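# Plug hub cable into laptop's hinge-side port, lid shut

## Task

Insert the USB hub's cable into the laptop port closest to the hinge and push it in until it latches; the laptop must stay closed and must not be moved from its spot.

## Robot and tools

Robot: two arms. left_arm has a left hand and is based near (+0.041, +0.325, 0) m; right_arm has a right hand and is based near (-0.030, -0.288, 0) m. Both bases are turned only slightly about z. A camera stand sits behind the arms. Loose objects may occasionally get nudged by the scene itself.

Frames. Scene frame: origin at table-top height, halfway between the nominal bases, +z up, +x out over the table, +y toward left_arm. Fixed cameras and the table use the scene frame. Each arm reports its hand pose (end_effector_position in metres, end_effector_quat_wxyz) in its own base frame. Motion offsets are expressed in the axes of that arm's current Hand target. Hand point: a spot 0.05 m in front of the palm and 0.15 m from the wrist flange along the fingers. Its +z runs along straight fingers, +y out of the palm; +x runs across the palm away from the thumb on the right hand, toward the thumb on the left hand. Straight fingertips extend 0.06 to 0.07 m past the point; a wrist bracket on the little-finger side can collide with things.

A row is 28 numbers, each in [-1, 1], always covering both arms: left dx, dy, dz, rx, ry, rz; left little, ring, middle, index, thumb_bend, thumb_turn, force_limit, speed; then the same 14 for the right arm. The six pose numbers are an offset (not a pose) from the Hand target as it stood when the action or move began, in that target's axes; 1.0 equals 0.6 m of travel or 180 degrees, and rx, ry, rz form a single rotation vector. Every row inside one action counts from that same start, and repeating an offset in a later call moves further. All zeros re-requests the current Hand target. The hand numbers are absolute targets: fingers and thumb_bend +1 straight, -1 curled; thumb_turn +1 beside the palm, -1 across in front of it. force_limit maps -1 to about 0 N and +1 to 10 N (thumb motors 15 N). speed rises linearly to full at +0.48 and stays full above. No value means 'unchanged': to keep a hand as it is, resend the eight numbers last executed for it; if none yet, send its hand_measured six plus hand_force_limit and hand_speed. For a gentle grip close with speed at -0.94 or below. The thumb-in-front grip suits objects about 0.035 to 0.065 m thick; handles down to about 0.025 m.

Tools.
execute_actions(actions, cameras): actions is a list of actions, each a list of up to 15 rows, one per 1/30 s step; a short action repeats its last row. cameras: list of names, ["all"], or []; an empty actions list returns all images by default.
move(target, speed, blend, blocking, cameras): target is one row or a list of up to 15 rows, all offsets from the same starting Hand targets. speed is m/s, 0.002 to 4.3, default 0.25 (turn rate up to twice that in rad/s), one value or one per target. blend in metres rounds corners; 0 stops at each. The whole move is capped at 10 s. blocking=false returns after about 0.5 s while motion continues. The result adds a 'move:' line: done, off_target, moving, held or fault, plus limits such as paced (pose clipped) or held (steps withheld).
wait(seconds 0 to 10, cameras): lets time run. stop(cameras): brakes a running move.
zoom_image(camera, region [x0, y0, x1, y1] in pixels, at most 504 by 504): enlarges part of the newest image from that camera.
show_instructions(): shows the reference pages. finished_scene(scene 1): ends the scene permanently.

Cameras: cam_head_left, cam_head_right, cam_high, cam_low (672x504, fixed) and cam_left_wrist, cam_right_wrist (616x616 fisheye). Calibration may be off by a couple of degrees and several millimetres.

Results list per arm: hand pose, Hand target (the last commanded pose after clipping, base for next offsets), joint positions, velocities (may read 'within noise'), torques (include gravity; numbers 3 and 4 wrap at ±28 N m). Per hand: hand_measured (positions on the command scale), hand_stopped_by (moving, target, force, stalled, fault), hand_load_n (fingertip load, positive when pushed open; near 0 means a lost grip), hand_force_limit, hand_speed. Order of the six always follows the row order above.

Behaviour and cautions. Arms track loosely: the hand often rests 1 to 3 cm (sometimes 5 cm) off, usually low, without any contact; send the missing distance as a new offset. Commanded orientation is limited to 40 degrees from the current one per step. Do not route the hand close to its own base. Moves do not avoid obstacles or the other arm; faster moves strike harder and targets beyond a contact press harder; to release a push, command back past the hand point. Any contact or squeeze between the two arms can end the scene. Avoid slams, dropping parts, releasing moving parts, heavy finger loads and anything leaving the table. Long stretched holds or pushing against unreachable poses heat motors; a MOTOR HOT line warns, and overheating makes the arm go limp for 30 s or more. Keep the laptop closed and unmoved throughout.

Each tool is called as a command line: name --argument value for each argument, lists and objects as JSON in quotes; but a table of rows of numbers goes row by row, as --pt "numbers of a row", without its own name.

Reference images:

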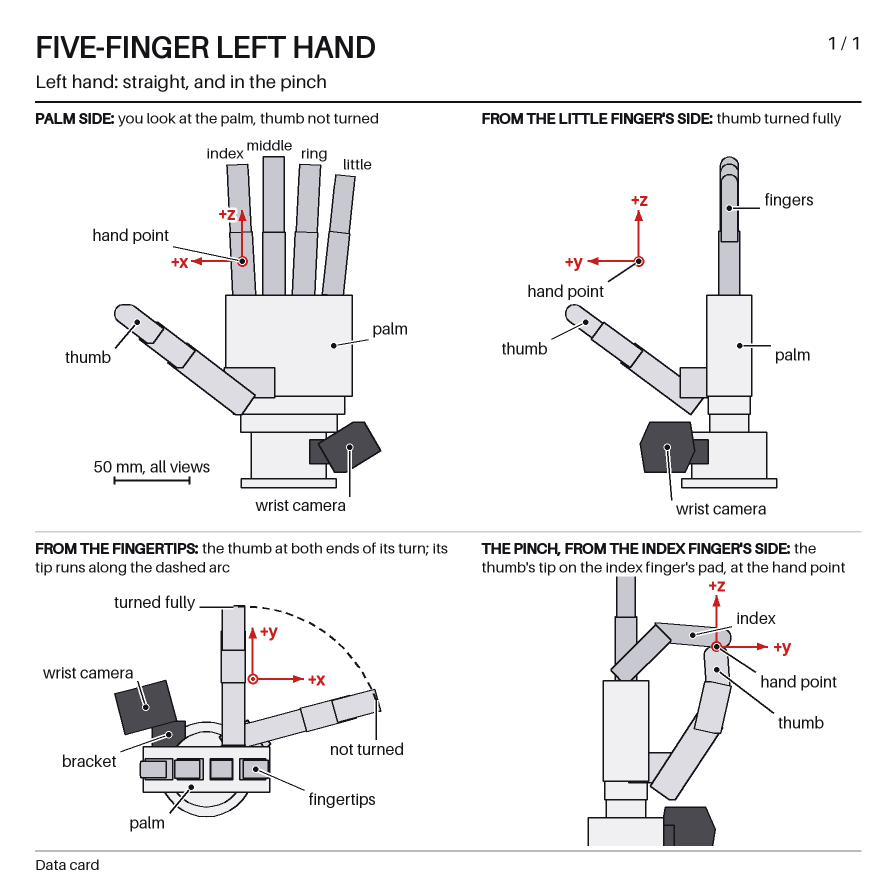

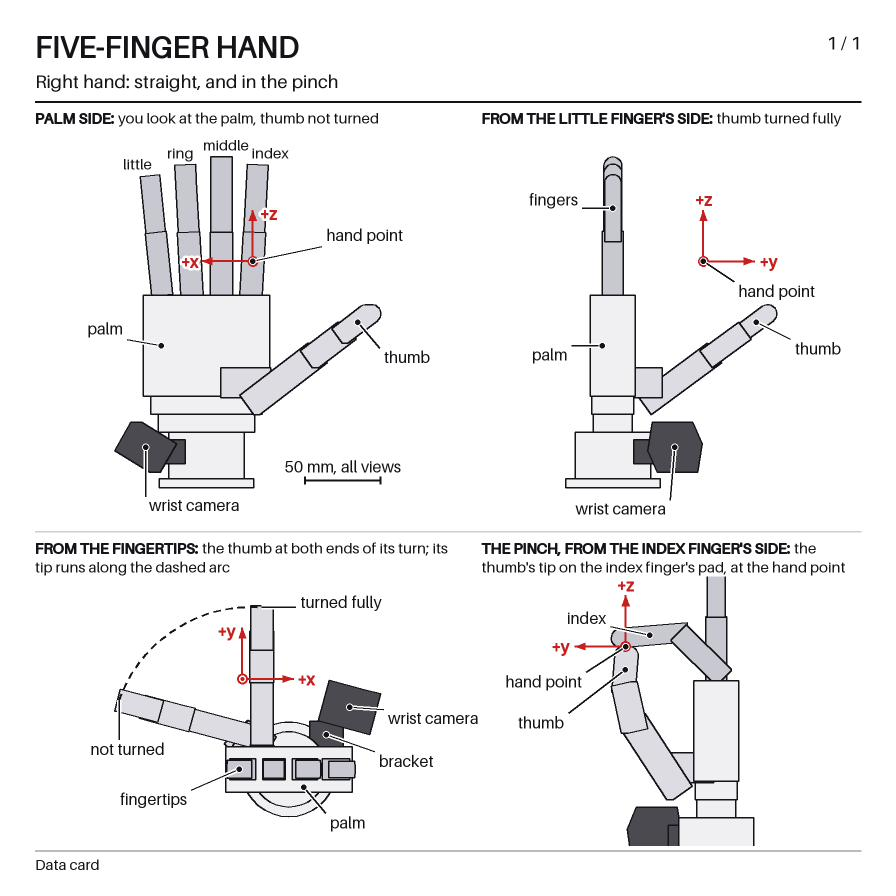

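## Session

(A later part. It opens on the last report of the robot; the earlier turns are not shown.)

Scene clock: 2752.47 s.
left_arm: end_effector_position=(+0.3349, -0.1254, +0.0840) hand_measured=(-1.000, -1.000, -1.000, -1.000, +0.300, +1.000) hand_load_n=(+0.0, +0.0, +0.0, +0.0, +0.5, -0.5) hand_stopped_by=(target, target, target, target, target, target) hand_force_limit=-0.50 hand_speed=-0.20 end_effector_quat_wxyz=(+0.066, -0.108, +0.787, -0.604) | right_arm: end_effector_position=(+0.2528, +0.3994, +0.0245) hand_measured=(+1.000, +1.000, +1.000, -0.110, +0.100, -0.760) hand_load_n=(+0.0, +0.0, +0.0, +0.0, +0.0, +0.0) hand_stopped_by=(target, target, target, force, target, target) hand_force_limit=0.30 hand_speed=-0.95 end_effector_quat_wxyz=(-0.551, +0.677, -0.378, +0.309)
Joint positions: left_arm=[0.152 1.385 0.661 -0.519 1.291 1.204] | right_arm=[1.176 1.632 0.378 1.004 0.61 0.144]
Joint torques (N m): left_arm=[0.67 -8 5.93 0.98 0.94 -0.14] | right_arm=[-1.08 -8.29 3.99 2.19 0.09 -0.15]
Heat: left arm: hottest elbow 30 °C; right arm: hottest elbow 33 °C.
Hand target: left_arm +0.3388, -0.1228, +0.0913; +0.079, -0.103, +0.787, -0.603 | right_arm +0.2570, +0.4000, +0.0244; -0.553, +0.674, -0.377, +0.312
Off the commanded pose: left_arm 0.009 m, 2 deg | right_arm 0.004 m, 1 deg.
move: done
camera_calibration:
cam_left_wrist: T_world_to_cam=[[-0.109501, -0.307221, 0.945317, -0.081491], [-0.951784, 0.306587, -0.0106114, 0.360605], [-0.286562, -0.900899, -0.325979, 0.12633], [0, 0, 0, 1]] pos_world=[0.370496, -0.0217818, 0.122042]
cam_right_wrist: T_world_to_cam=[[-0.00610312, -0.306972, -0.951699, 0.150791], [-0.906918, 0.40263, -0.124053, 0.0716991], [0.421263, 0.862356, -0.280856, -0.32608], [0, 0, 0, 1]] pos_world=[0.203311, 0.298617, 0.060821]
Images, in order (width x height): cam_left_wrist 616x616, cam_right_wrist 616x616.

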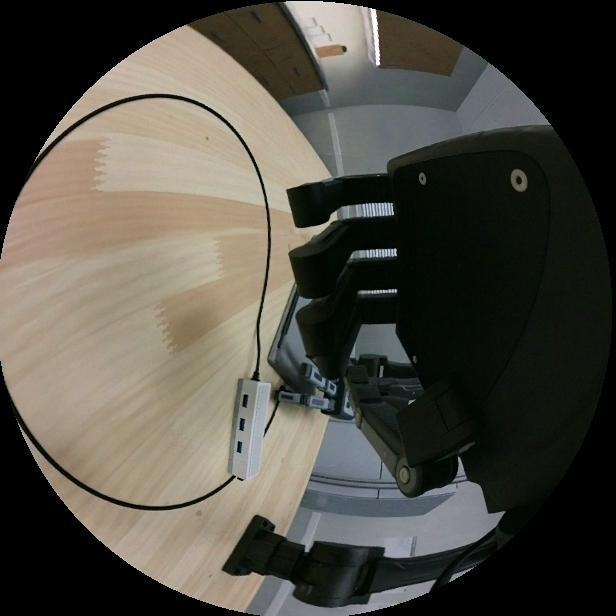

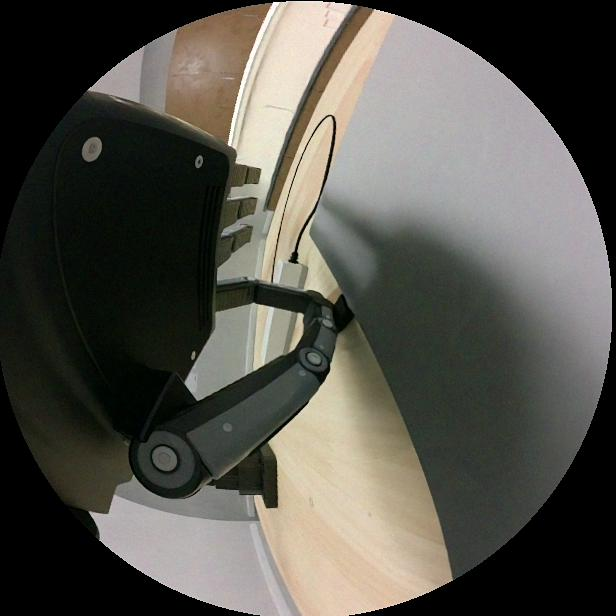

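move --target '[0,0,0,0,0,0,-1,-1,-1,-1,0.3,1,-0.5,-0.2,0,0,0,0,0,0,1,1,1,0.3,0.1,-0.76,0.3,-0.8]' --speed 0.03 --cameras '["cam_left_wrist","cam_right_wrist"]'

zoom_image --camera "cam_right_wrist" --region '[290, 260, 390, 360]'

zoom_image --camera "cam_left_wrist" --region '[260, 360, 320, 420]'

Scene clock: 2784.67 s.
left_arm: end_effector_position=(+0.3349, -0.1254, +0.0840) hand_measured=(-1.000, -1.000, -1.000, -1.000, +0.300, +1.000) hand_load_n=(+0.0, +0.0, +0.0, +0.0, +0.0, +0.0) hand_stopped_by=(target, target, target, target, target, target) hand_force_limit=-0.50 hand_speed=-0.20 end_effector_quat_wxyz=(+0.066, -0.108, +0.787, -0.604) | right_arm: end_effector_position=(+0.2528, +0.3994, +0.0245) hand_measured=(+1.000, +1.000, +1.000, +0.300, +0.100, -0.760) hand_load_n=(+0.0, +0.0, +0.0, +0.0, +0.0, +0.0) hand_stopped_by=(target, target, target, target, target, target) hand_force_limit=0.30 hand_speed=-0.80 end_effector_quat_wxyz=(-0.551, +0.677, -0.378, +0.308)
Joint positions: left_arm=[0.152 1.385 0.661 -0.519 1.291 1.204] | right_arm=[1.176 1.632 0.378 1.005 0.61 0.144]
Joint torques (N m): left_arm=[0.67 -7.88 5.96 0.99 0.94 -0.14] | right_arm=[-1.08 -8.23 4.07 2.11 0.1 -0.15]
Heat: left arm: hottest elbow 30 °C; right arm: hottest elbow 33 °C.
Hand target: left_arm +0.3388, -0.1228, +0.0913; +0.079, -0.103, +0.787, -0.603 | right_arm +0.2570, +0.4000, +0.0244; -0.553, +0.674, -0.377, +0.312
Off the commanded pose: left_arm 0.009 m, 2 deg | right_arm 0.004 m, 1 deg.
move: done
camera_calibration:
cam_left_wrist: T_world_to_cam=[[-0.109501, -0.307221, 0.945317, -0.081491], [-0.951784, 0.306587, -0.0106114, 0.360605], [-0.286562, -0.900899, -0.325979, 0.12633], [0, 0, 0, 1]] pos_world=[0.370496, -0.0217818, 0.122042]
cam_right_wrist: T_world_to_cam=[[-0.00596606, -0.3067, -0.951787, 0.150622], [-0.906881, 0.402704, -0.124081, 0.0717087], [0.421344, 0.862418, -0.280543, -0.32629], [0, 0, 0, 1]] pos_world=[0.20341, 0.298717, 0.0607191]
Images, in order (width x height): cam_left_wrist 616x616, cam_right_wrist 616x616.

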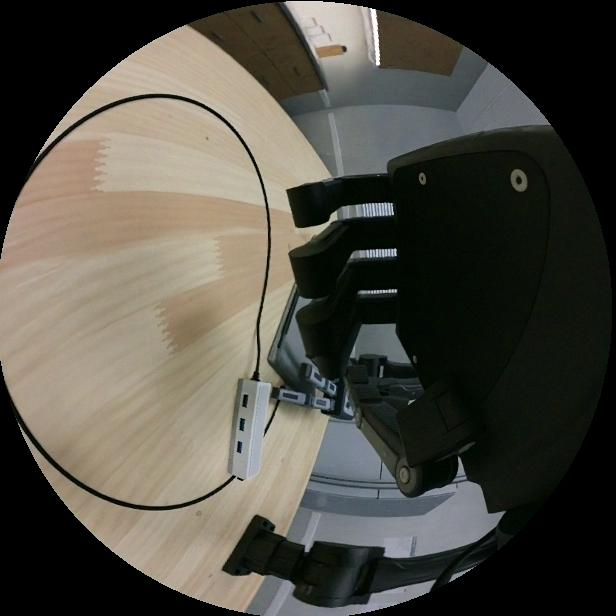

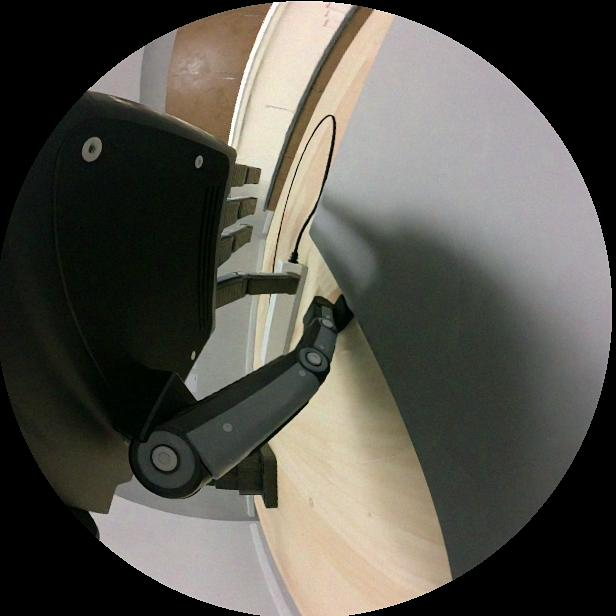

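Scaled by 5.040 from the camera's 616x616 image, which has a finer 880x880 frame.

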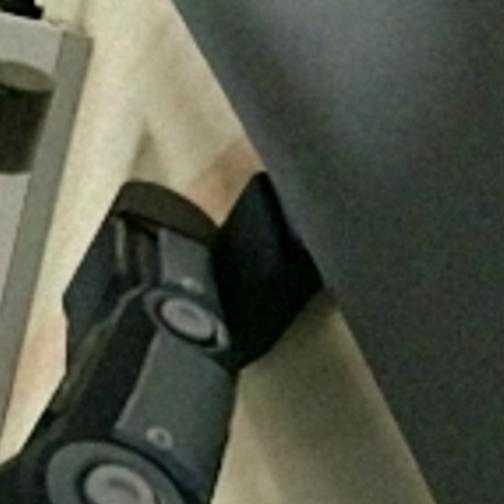

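Scaled by 8.400 from the camera's 616x616 image, which has a finer 880x880 frame.

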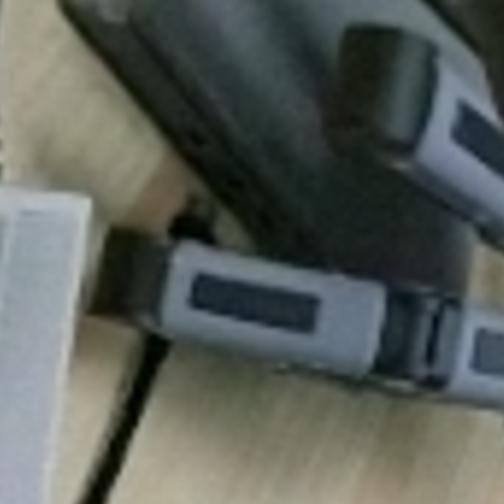

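move --target '[0,0,0,0,0,0,-1,-1,-1,-1,0.3,1,-0.5,-0.2,0.0004,-0.0981,-0.0193,0,0,0,1,1,1,0.3,0.1,-0.76,0.3,-0.8]' --speed 0.08 --cameras '["cam_left_wrist","cam_right_wrist"]'

zoom_image --camera "cam_left_wrist" --region '[260, 360, 310, 410]'

Scene clock: 2793.17 s.
left_arm: end_effector_position=(+0.3349, -0.1254, +0.0840) hand_measured=(-1.000, -1.000, -1.000, -1.000, +0.300, +1.000) hand_load_n=(+0.0, +0.5, +0.0, +0.0, +0.0, +0.0) hand_stopped_by=(target, target, target, target, target, target) hand_force_limit=-0.50 hand_speed=-0.20 end_effector_quat_wxyz=(+0.066, -0.108, +0.787, -0.604) | right_arm: end_effector_position=(+0.2484, +0.3888, +0.0648) hand_measured=(+1.000, +1.000, +1.000, +0.300, +0.100, -0.760) hand_load_n=(+0.0, +0.0, +0.0, +0.0, +0.0, +0.0) hand_stopped_by=(target, target, target, target, target, target) hand_force_limit=0.30 hand_speed=-0.80 end_effector_quat_wxyz=(-0.539, +0.686, -0.377, +0.310)
Joint positions: left_arm=[0.152 1.385 0.661 -0.519 1.291 1.204] | right_arm=[1.176 1.404 0.378 0.747 0.61 0.143]
Joint torques (N m): left_arm=[0.73 -8.12 5.93 1.01 0.95 -0.15] | right_arm=[-1.08 -9.47 8.1 1.09 0.12 -0.15]
Heat: left arm: hottest elbow 30 °C; right arm: hottest elbow 33 °C.
Hand target: left_arm +0.3388, -0.1228, +0.0913; +0.079, -0.103, +0.787, -0.603 | right_arm +0.2570, +0.4000, +0.0844; -0.553, +0.674, -0.377, +0.312
Off the commanded pose: left_arm 0.009 m, 2 deg | right_arm 0.024 m, 2 deg.
move: off_target (right_arm)
camera_calibration:
cam_left_wrist: T_world_to_cam=[[-0.109501, -0.307221, 0.945317, -0.081491], [-0.951784, 0.306587, -0.0106114, 0.360605], [-0.286562, -0.900899, -0.325979, 0.12633], [0, 0, 0, 1]] pos_world=[0.370496, -0.0217818, 0.122042]
cam_right_wrist: T_world_to_cam=[[-0.0160529, -0.333304, -0.942683, 0.198084], [-0.908332, 0.398949, -0.125588, 0.0789102], [0.417941, 0.854253, -0.309155, -0.298065], [0, 0, 0, 1]] pos_world=[0.19943, 0.289164, 0.104492]
Images, in order (width x height): cam_left_wrist 616x616, cam_right_wrist 616x616.

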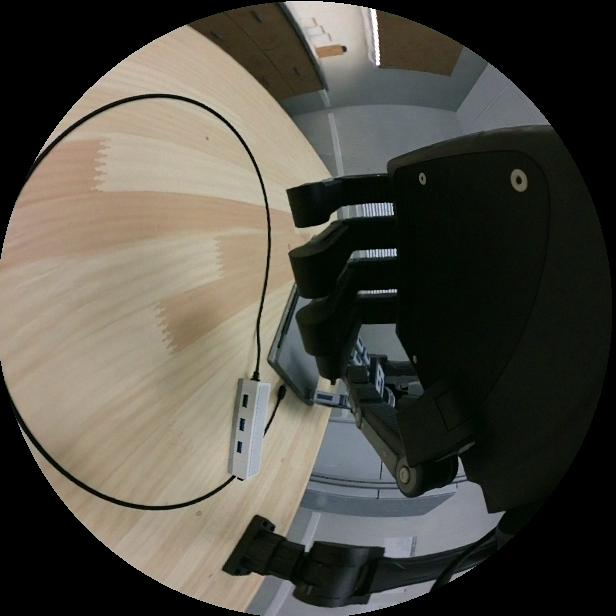

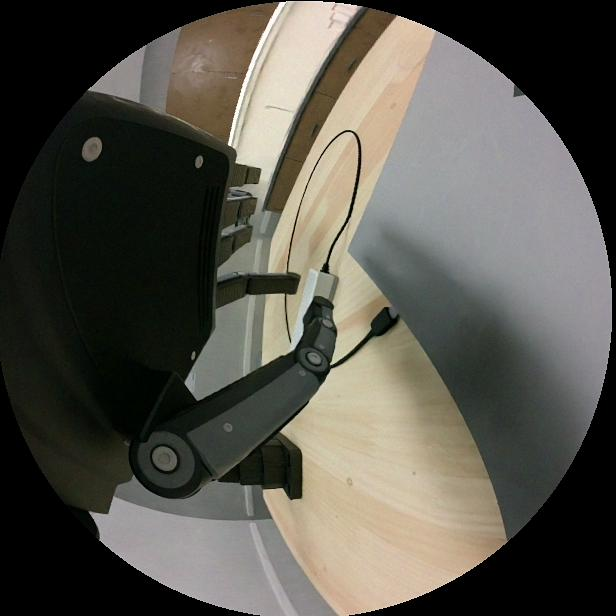

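Scaled by 10.080 from the camera's 616x616 image, which has a finer 880x880 frame.

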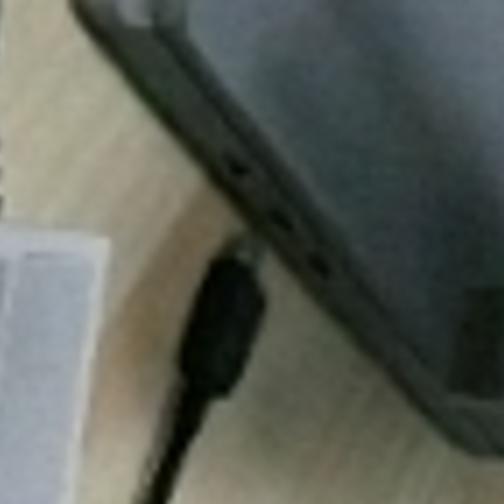

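zoom_image --camera "cam_right_wrist" --region '[360, 290, 410, 340]'

zoom_image --camera "cam_right_wrist" --region '[320, 220, 420, 320]'

Scaled by 10.080 from the camera's 616x616 image, which has a finer 880x880 frame.

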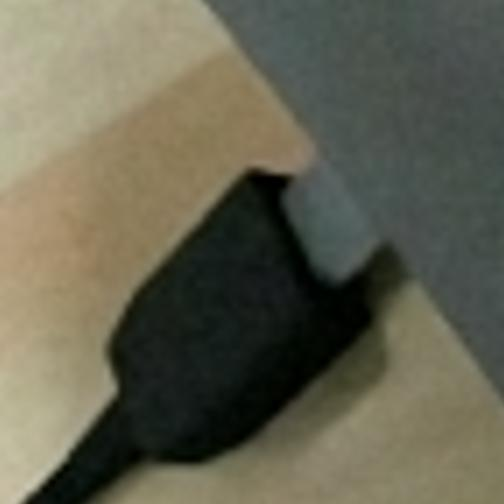

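Scaled by 5.040 from the camera's 616x616 image, which has a finer 880x880 frame.

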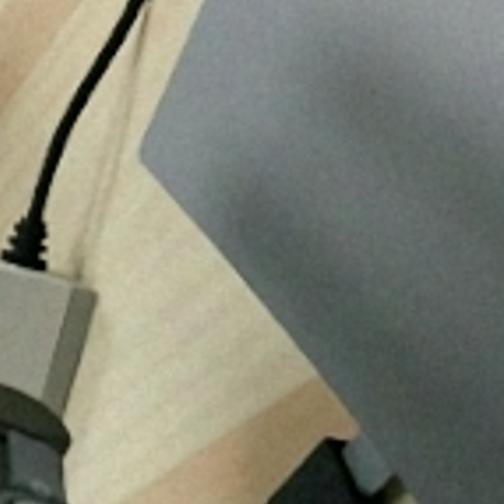

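move --target '[0,0,0,0,0,0,-1,-1,-1,-1,0.3,1,-0.5,-0.2,0.0058,0.0888,-0.0162,0,0,0,1,1,1,0.3,0.1,-0.76,0.3,-0.8]' --speed 0.06 --cameras '["cam_left_wrist","cam_right_wrist"]'

zoom_image --camera "cam_right_wrist" --region '[290, 260, 390, 360]'

zoom_image --camera "cam_left_wrist" --region '[260, 360, 310, 410]'

Scene clock: 2869.87 s.
left_arm: end_effector_position=(+0.3349, -0.1254, +0.0840) hand_measured=(-1.000, -1.000, -1.000, -1.000, +0.300, +1.000) hand_load_n=(+0.0, +0.0, +0.0, +0.0, +0.0, -0.5) hand_stopped_by=(target, target, target, target, target, target) hand_force_limit=-0.50 hand_speed=-0.20 end_effector_quat_wxyz=(+0.066, -0.108, +0.787, -0.604) | right_arm: end_effector_position=(+0.2440, +0.3834, +0.0341) hand_measured=(+1.000, +1.000, +1.000, +0.300, +0.100, -0.760) hand_load_n=(-0.5, +0.0, +0.0, +0.0, +0.0, +0.0) hand_stopped_by=(target, target, target, target, target, target) hand_force_limit=0.30 hand_speed=-0.80 end_effector_quat_wxyz=(-0.549, +0.676, -0.379, +0.313)
Joint positions: left_arm=[0.152 1.385 0.661 -0.519 1.291 1.204] | right_arm=[1.19 1.556 0.334 0.969 0.633 0.143]
Joint torques (N m): left_arm=[0.67 -7.94 5.91 0.99 0.94 -0.13] | right_arm=[0.21 -7.36 4.05 2 0.29 -0.07]
Heat: left arm: hottest elbow 30 °C; right arm: hottest elbow 35 °C.
Hand target: left_arm +0.3388, -0.1228, +0.0913; +0.079, -0.103, +0.787, -0.603 | right_arm +0.2419, +0.3866, +0.0340; -0.553, +0.674, -0.377, +0.312
Off the commanded pose: left_arm 0.009 m, 2 deg | right_arm 0.004 m, 1 deg.
move: done
camera_calibration:
cam_left_wrist: T_world_to_cam=[[-0.109501, -0.307221, 0.945317, -0.081491], [-0.951784, 0.306587, -0.0106114, 0.360605], [-0.286562, -0.900899, -0.325979, 0.12633], [0, 0, 0, 1]] pos_world=[0.370496, -0.0217818, 0.122042]
cam_right_wrist: T_world_to_cam=[[-0.00401953, -0.312296, -0.949976, 0.156464], [-0.902967, 0.409337, -0.130745, 0.0680423], [0.429691, 0.857272, -0.283639, -0.306017], [0, 0, 0, 1]] pos_world=[0.193561, 0.28335, 0.0707355]
Images, in order (width x height): cam_left_wrist 616x616, cam_right_wrist 616x616.

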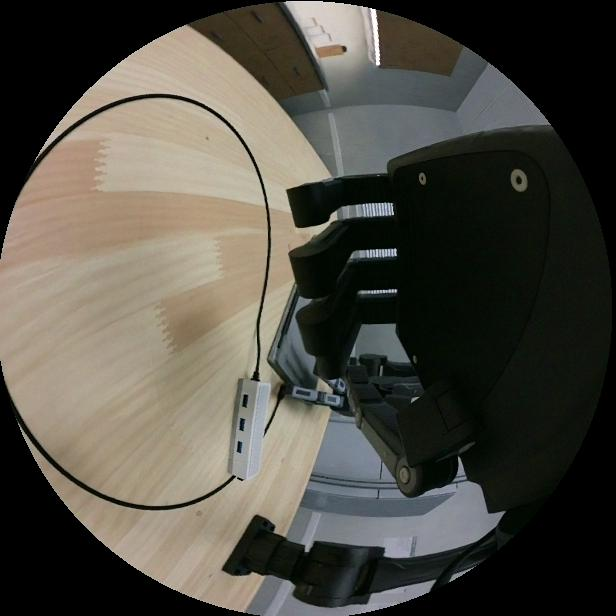

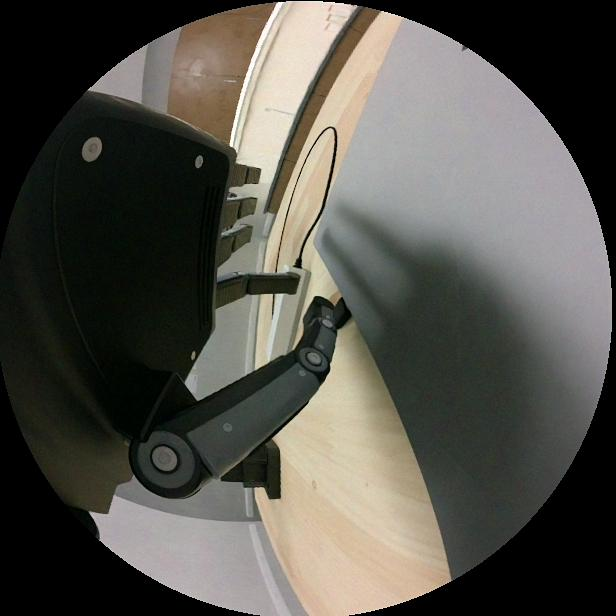

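Scaled by 5.040 from the camera's 616x616 image, which has a finer 880x880 frame.

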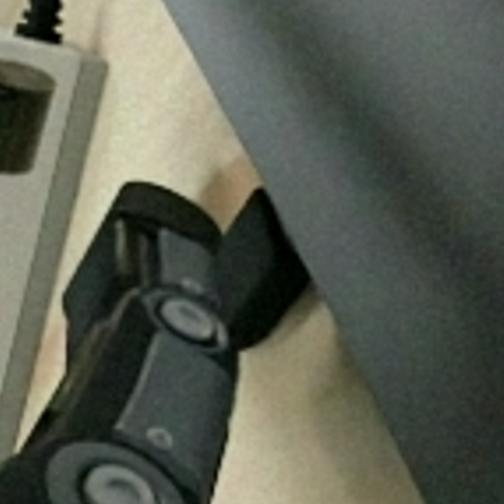

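Scaled by 10.080 from the camera's 616x616 image, which has a finer 880x880 frame.

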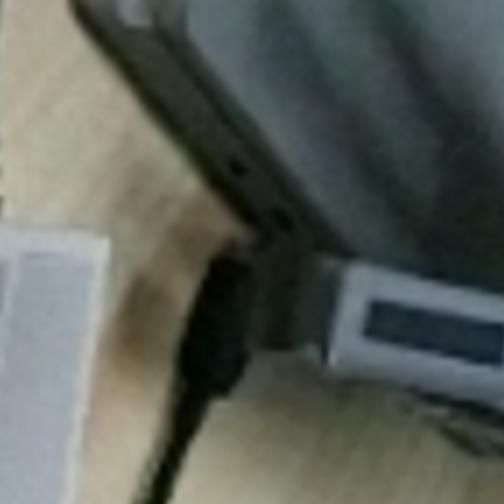

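move --target '[0,0,0,0,0,0,-1,-1,-1,-1,0.3,1,-0.5,-0.2,-0.0104,0.0021,-0.0108,0,0,0,1,1,1,0.3,0.1,-0.76,0.3,-0.8]' --speed 0.05 --cameras '["cam_left_wrist","cam_right_wrist"]'

zoom_image --camera "cam_right_wrist" --region '[300, 270, 370, 340]'

zoom_image --camera "cam_left_wrist" --region '[260, 360, 310, 410]'

Scene clock: 2889.53 s.
left_arm: end_effector_position=(+0.3349, -0.1254, +0.0840) hand_measured=(-1.000, -1.000, -1.000, -1.000, +0.300, +1.000) hand_load_n=(+0.0, +0.0, +0.0, +0.0, +0.0, -0.5) hand_stopped_by=(target, target, target, target, target, target) hand_force_limit=-0.50 hand_speed=-0.20 end_effector_quat_wxyz=(+0.066, -0.108, +0.787, -0.604) | right_arm: end_effector_position=(+0.2355, +0.3853, +0.0337) hand_measured=(+1.000, +1.000, +1.000, +0.300, +0.100, -0.760) hand_load_n=(+0.0, -0.5, +0.0, +0.0, +0.0, +0.0) hand_stopped_by=(target, target, target, target, target, target) hand_force_limit=0.30 hand_speed=-0.80 end_effector_quat_wxyz=(-0.548, +0.677, -0.376, +0.316)
Joint positions: left_arm=[0.152 1.385 0.661 -0.519 1.291 1.204] | right_arm=[1.221 1.556 0.331 0.969 0.664 0.143]
Joint torques (N m): left_arm=[0.56 -8.06 5.96 0.96 0.94 -0.15] | right_arm=[0.15 -7.53 3.95 1.84 0.29 0.01]
Heat: left arm: hottest elbow 30 °C; right arm: hottest elbow 34 °C.
Hand target: left_arm +0.3388, -0.1228, +0.0913; +0.079, -0.103, +0.787, -0.603 | right_arm +0.2330, +0.3884, +0.0339; -0.553, +0.674, -0.377, +0.312
Off the commanded pose: left_arm 0.009 m, 2 deg | right_arm 0.004 m, 1 deg.
move: done
camera_calibration:
cam_left_wrist: T_world_to_cam=[[-0.109501, -0.307221, 0.945317, -0.081491], [-0.951784, 0.306587, -0.0106114, 0.360605], [-0.286562, -0.900899, -0.325979, 0.12633], [0, 0, 0, 1]] pos_world=[0.370496, -0.0217818, 0.122042]
cam_right_wrist: T_world_to_cam=[[0.00242785, -0.317621, -0.948215, 0.157078], [-0.903, 0.406691, -0.13854, 0.060834], [0.429633, 0.856574, -0.285825, -0.303771], [0, 0, 0, 1]] pos_world=[0.185062, 0.285353, 0.0705459]
Images, in order (width x height): cam_left_wrist 616x616, cam_right_wrist 616x616.

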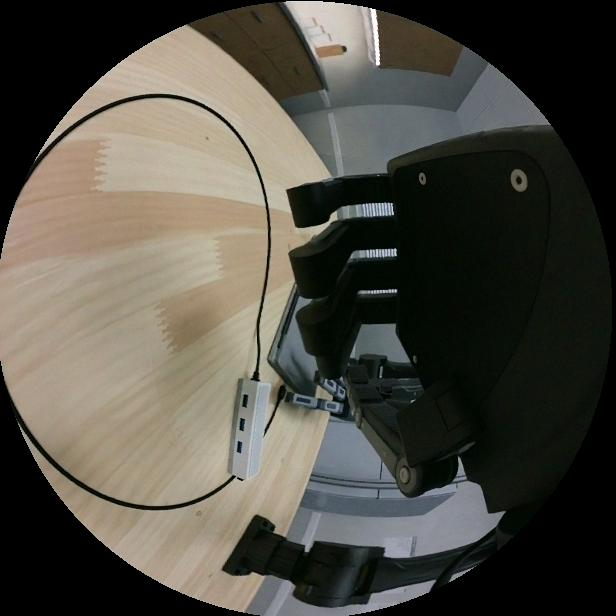

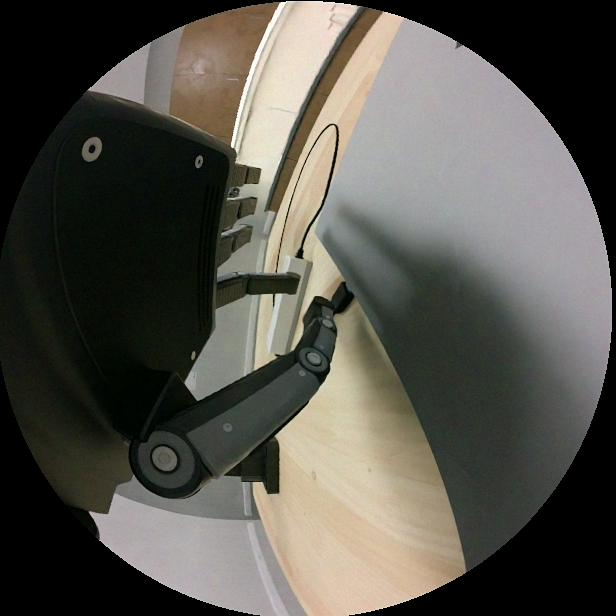

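Scaled by 7.200 from the camera's 616x616 image, which has a finer 880x880 frame.

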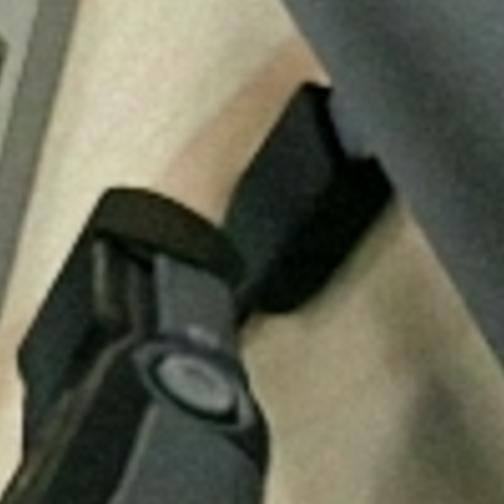

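Scaled by 10.080 from the camera's 616x616 image, which has a finer 880x880 frame.

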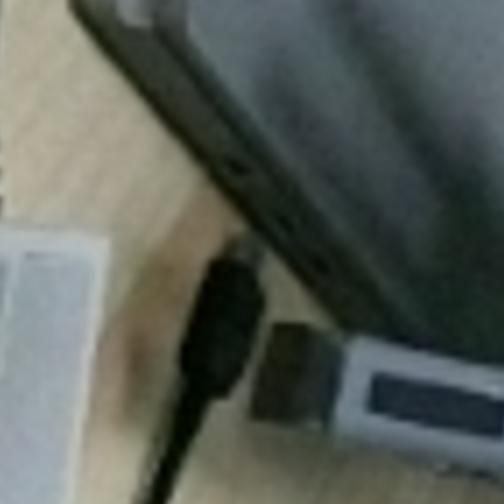

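move --target '[0,0,0,0,0,0,-1,-1,-1,-1,0.3,1,-0.5,-0.2,-0.0001,0.0235,0.0046,0,0,0,1,1,1,0.3,0.1,-0.76,0.3,-0.8]' --speed 0.04 --cameras '["cam_left_wrist","cam_right_wrist"]'

zoom_image --camera "cam_right_wrist" --region '[300, 250, 370, 320]'

zoom_image --camera "cam_left_wrist" --region '[260, 360, 310, 410]'

Scene clock: 2898.20 s.
left_arm: end_effector_position=(+0.3349, -0.1254, +0.0840) hand_measured=(-1.000, -1.000, -1.000, -1.000, +0.300, +1.000) hand_load_n=(+0.0, +0.0, +0.0, +0.0, +0.0, -0.5) hand_stopped_by=(target, target, target, target, target, target) hand_force_limit=-0.50 hand_speed=-0.20 end_effector_quat_wxyz=(+0.066, -0.108, +0.787, -0.604) | right_arm: end_effector_position=(+0.2358, +0.3862, +0.0204) hand_measured=(+1.000, +1.000, +1.000, +0.300, +0.100, -0.760) hand_load_n=(+0.0, +0.0, -0.5, -0.5, +0.0, +0.0) hand_stopped_by=(target, target, target, target, target, target) hand_force_limit=0.30 hand_speed=-0.80 end_effector_quat_wxyz=(-0.548, +0.677, -0.376, +0.316)
Joint positions: left_arm=[0.152 1.385 0.661 -0.519 1.291 1.204] | right_arm=[1.221 1.624 0.331 1.037 0.664 0.143]
Joint torques (N m): left_arm=[0.73 -8 5.97 0.95 0.95 -0.14] | right_arm=[0.21 -7.71 3.26 2.14 0.3 0.01]
Heat: left arm: hottest elbow 30 °C; right arm: hottest elbow 34 °C.
Hand target: left_arm +0.3388, -0.1228, +0.0913; +0.079, -0.103, +0.787, -0.603 | right_arm +0.2330, +0.3884, +0.0197; -0.553, +0.674, -0.377, +0.312
Off the commanded pose: left_arm 0.009 m, 2 deg | right_arm 0.004 m, 1 deg.
move: done
camera_calibration:
cam_left_wrist: T_world_to_cam=[[-0.109501, -0.307221, 0.945317, -0.081491], [-0.951784, 0.306587, -0.0106114, 0.360605], [-0.286562, -0.900899, -0.325979, 0.12633], [0, 0, 0, 1]] pos_world=[0.370496, -0.0217818, 0.122042]
cam_right_wrist: T_world_to_cam=[[0.00224694, -0.317971, -0.948098, 0.144944], [-0.903045, 0.406602, -0.138506, 0.0589831], [0.42954, 0.856486, -0.286229, -0.308293], [0, 0, 0, 1]] pos_world=[0.185363, 0.286154, 0.0573483]
Images, in order (width x height): cam_left_wrist 616x616, cam_right_wrist 616x616.

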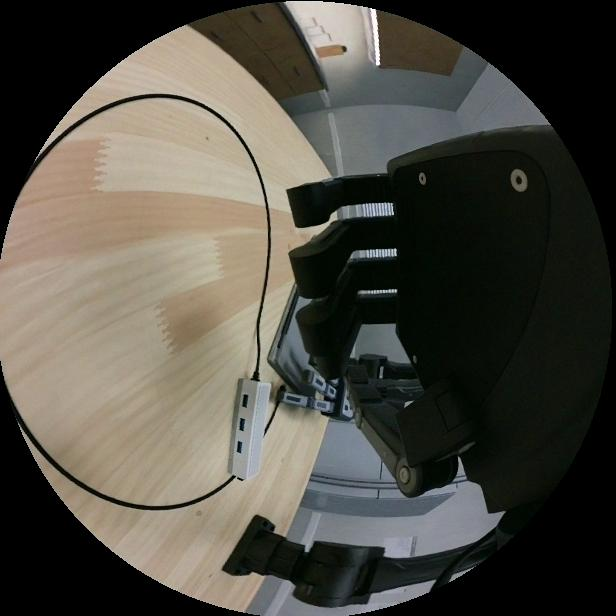

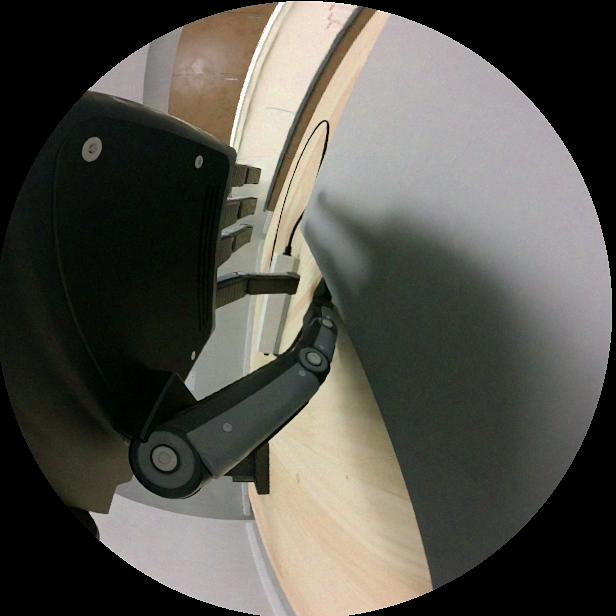

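Scaled by 7.200 from the camera's 616x616 image, which has a finer 880x880 frame.

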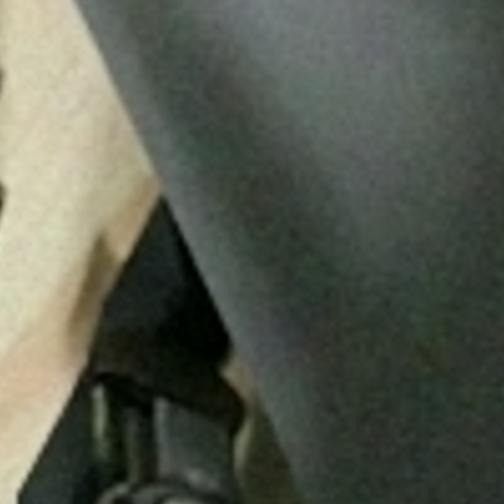

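Scaled by 10.080 from the camera's 616x616 image, which has a finer 880x880 frame.

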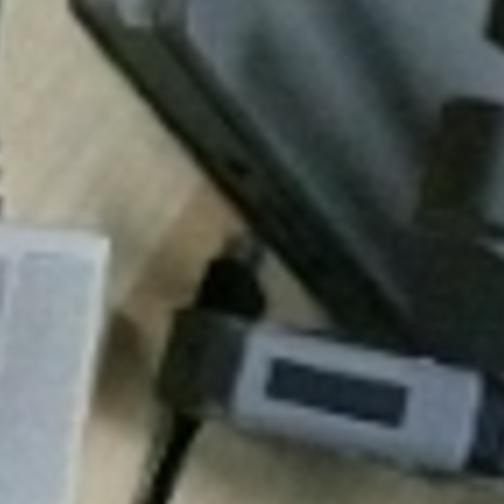

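move --target '[0,0,0,0,0,0,-1,-1,-1,-1,0.3,1,-0.5,-0.2,0.0116,0.0002,-0.0008,0,0,0,1,1,1,0.3,0.1,-0.76,0.3,-0.8]' --speed 0.03 --cameras '["cam_left_wrist","cam_right_wrist"]'

zoom_image --camera "cam_right_wrist" --region '[300, 250, 370, 320]'

zoom_image --camera "cam_left_wrist" --region '[260, 360, 310, 410]'

Scene clock: 2908.73 s.
left_arm: end_effector_position=(+0.3349, -0.1254, +0.0840) hand_measured=(-1.000, -1.000, -1.000, -1.000, +0.300, +1.000) hand_load_n=(+0.0, +0.0, +0.0, +0.0, +0.0, -0.5) hand_stopped_by=(target, target, target, target, target, target) hand_force_limit=-0.50 hand_speed=-0.20 end_effector_quat_wxyz=(+0.066, -0.108, +0.787, -0.604) | right_arm: end_effector_position=(+0.2330, +0.3825, +0.0183) hand_measured=(+1.000, +1.000, +1.000, +0.300, +0.100, -0.760) hand_load_n=(+0.0, +0.0, +0.0, +0.0, +0.0, +0.0) hand_stopped_by=(target, target, target, target, target, target) hand_force_limit=0.30 hand_speed=-0.80 end_effector_quat_wxyz=(-0.549, +0.680, -0.373, +0.312)
Joint positions: left_arm=[0.152 1.385 0.661 -0.519 1.291 1.204] | right_arm=[1.22 1.624 0.317 1.049 0.652 0.143]
Joint torques (N m): left_arm=[0.79 -8.23 5.94 0.95 0.94 -0.15] | right_arm=[-1.67 -8 3.28 2.13 0.11 -0.04]
Heat: left arm: hottest elbow 30 °C; right arm: hottest elbow 33 °C.
Hand target: left_arm +0.3388, -0.1228, +0.0913; +0.079, -0.103, +0.787, -0.603 | right_arm +0.2363, +0.3824, +0.0198; -0.553, +0.674, -0.377, +0.312
Off the commanded pose: left_arm 0.009 m, 2 deg | right_arm 0.003 m, 1 deg.
move: done
camera_calibration:
cam_left_wrist: T_world_to_cam=[[-0.109501, -0.307221, 0.945317, -0.081491], [-0.951784, 0.306587, -0.0106114, 0.360605], [-0.286562, -0.900899, -0.325979, 0.12633], [0, 0, 0, 1]] pos_world=[0.370496, -0.0217818, 0.122042]
cam_right_wrist: T_world_to_cam=[[0.00211095, -0.318677, -0.947861, 0.142153], [-0.907336, 0.397874, -0.135788, 0.061935], [0.420402, 0.860315, -0.288307, -0.303806], [0, 0, 0, 1]] pos_world=[0.183616, 0.282027, 0.0555619]
Images, in order (width x height): cam_left_wrist 616x616, cam_right_wrist 616x616.

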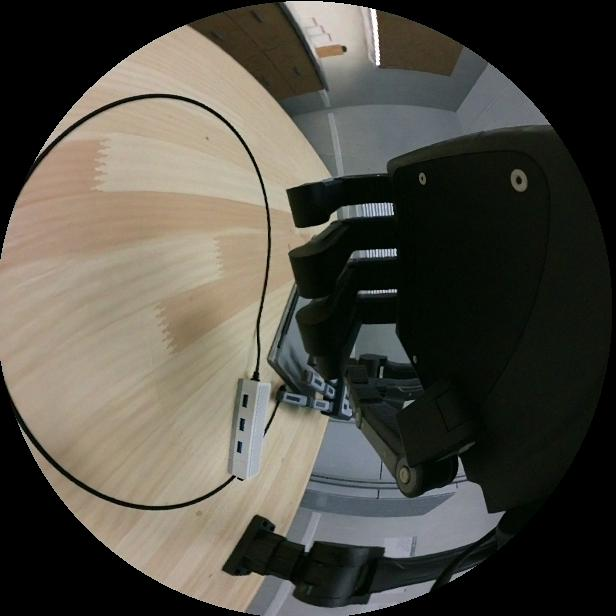

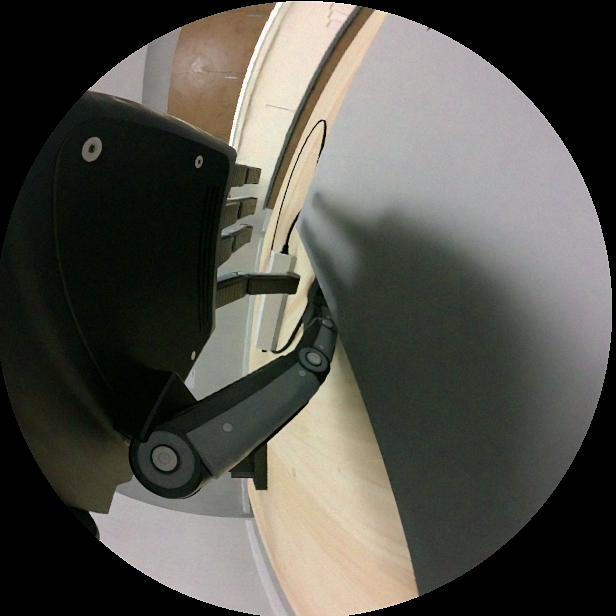

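Scaled by 7.200 from the camera's 616x616 image, which has a finer 880x880 frame.

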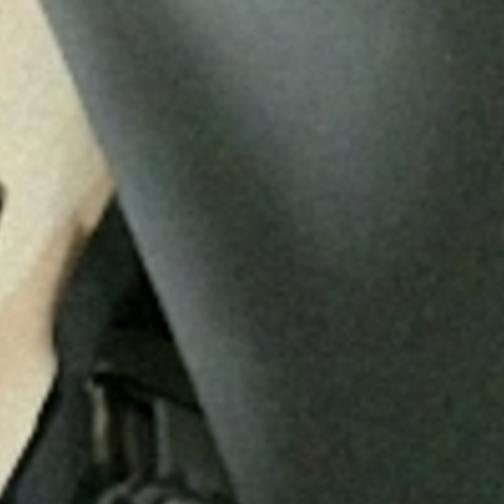

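Scaled by 10.080 from the camera's 616x616 image, which has a finer 880x880 frame.

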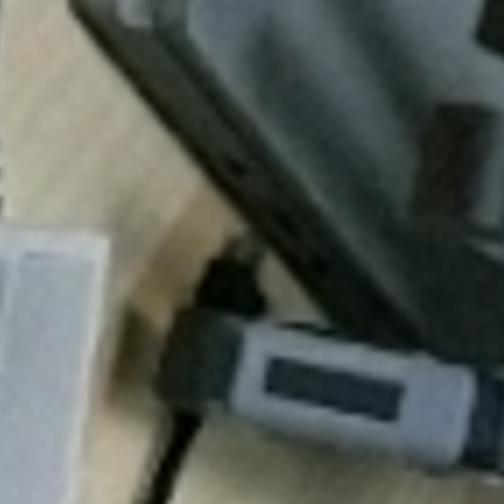

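move --target '[0,0,0,0,0,0,-1,-1,-1,-1,0.3,1,-0.5,-0.2,0.0008,-0.0029,0.0075,0,0,0,1,1,1,0.3,0.1,-0.76,0.3,-0.8]' --speed 0.03 --cameras '["cam_left_wrist","cam_right_wrist"]'

zoom_image --camera "cam_right_wrist" --region '[300, 250, 370, 320]'

zoom_image --camera "cam_left_wrist" --region '[260, 360, 310, 410]'

Scene clock: 2916.97 s.
left_arm: end_effector_position=(+0.3349, -0.1254, +0.0840) hand_measured=(-1.000, -1.000, -1.000, -1.000, +0.300, +1.000) hand_load_n=(+0.0, +0.0, +0.0, +0.0, +0.0, -0.5) hand_stopped_by=(target, target, target, target, target, target) hand_force_limit=-0.50 hand_speed=-0.20 end_effector_quat_wxyz=(+0.066, -0.108, +0.787, -0.604) | right_arm: end_effector_position=(+0.2360, +0.3813, +0.0182) hand_measured=(+1.000, +1.000, +1.000, +0.300, +0.100, -0.760) hand_load_n=(+0.0, +0.0, +0.0, +0.0, +0.0, +0.0) hand_stopped_by=(target, target, target, target, target, target) hand_force_limit=0.30 hand_speed=-0.80 end_effector_quat_wxyz=(-0.548, +0.680, -0.374, +0.311)
Joint positions: left_arm=[0.152 1.385 0.661 -0.519 1.291 1.204] | right_arm=[1.208 1.624 0.317 1.049 0.641 0.143]
Joint torques (N m): left_arm=[0.67 -8.06 5.93 0.96 0.94 -0.15] | right_arm=[-1.14 -7.88 4.08 1.88 0.11 -0.07]
Heat: left arm: hottest elbow 30 °C; right arm: hottest elbow 33 °C.
Hand target: left_arm +0.3388, -0.1228, +0.0913; +0.079, -0.103, +0.787, -0.603 | right_arm +0.2406, +0.3844, +0.0207; -0.553, +0.674, -0.377, +0.312
Off the commanded pose: left_arm 0.009 m, 2 deg | right_arm 0.006 m, 1 deg.
move: done
camera_calibration:
cam_left_wrist: T_world_to_cam=[[-0.109501, -0.307221, 0.945317, -0.081491], [-0.951784, 0.306587, -0.0106114, 0.360605], [-0.286562, -0.900899, -0.325979, 0.12633], [0, 0, 0, 1]] pos_world=[0.370496, -0.0217818, 0.122042]
cam_right_wrist: T_world_to_cam=[[-0.000576464, -0.317334, -0.948314, 0.141724], [-0.907377, 0.398758, -0.132885, 0.0647063], [0.420317, 0.860402, -0.288171, -0.304109], [0, 0, 0, 1]] pos_world=[0.186617, 0.280827, 0.0553622]
Images, in order (width x height): cam_left_wrist 616x616, cam_right_wrist 616x616.

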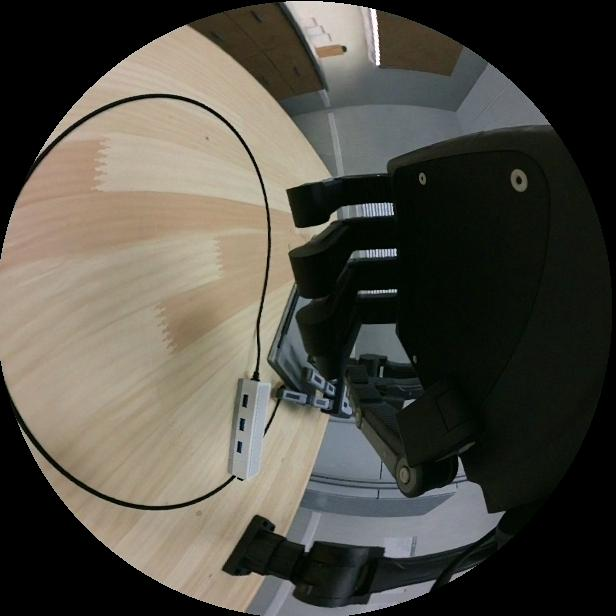

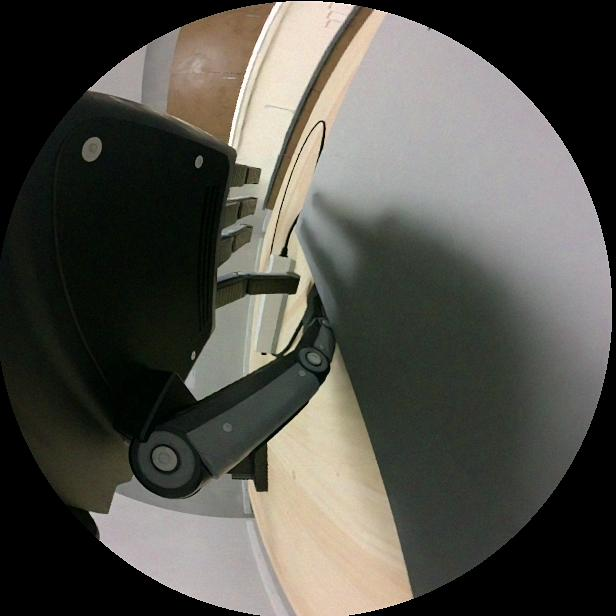

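Scaled by 7.200 from the camera's 616x616 image, which has a finer 880x880 frame.

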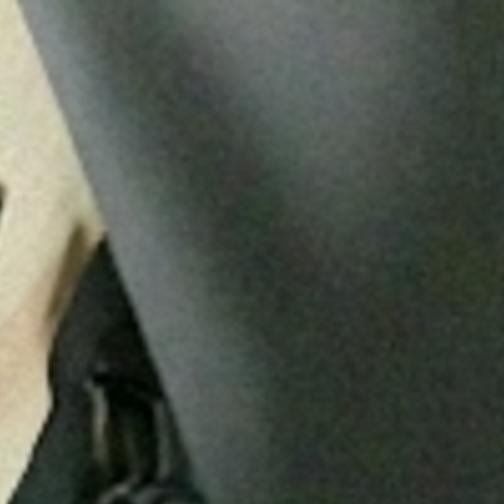

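Scaled by 10.080 from the camera's 616x616 image, which has a finer 880x880 frame.

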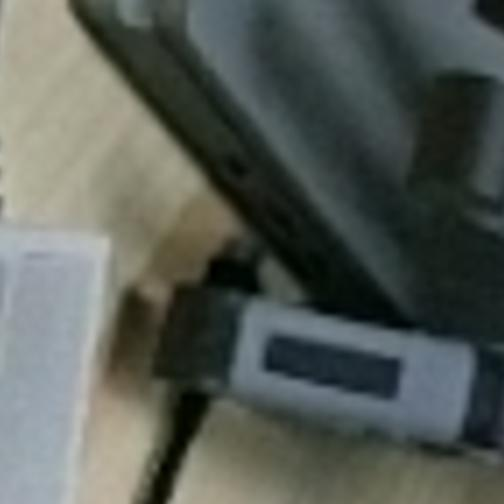

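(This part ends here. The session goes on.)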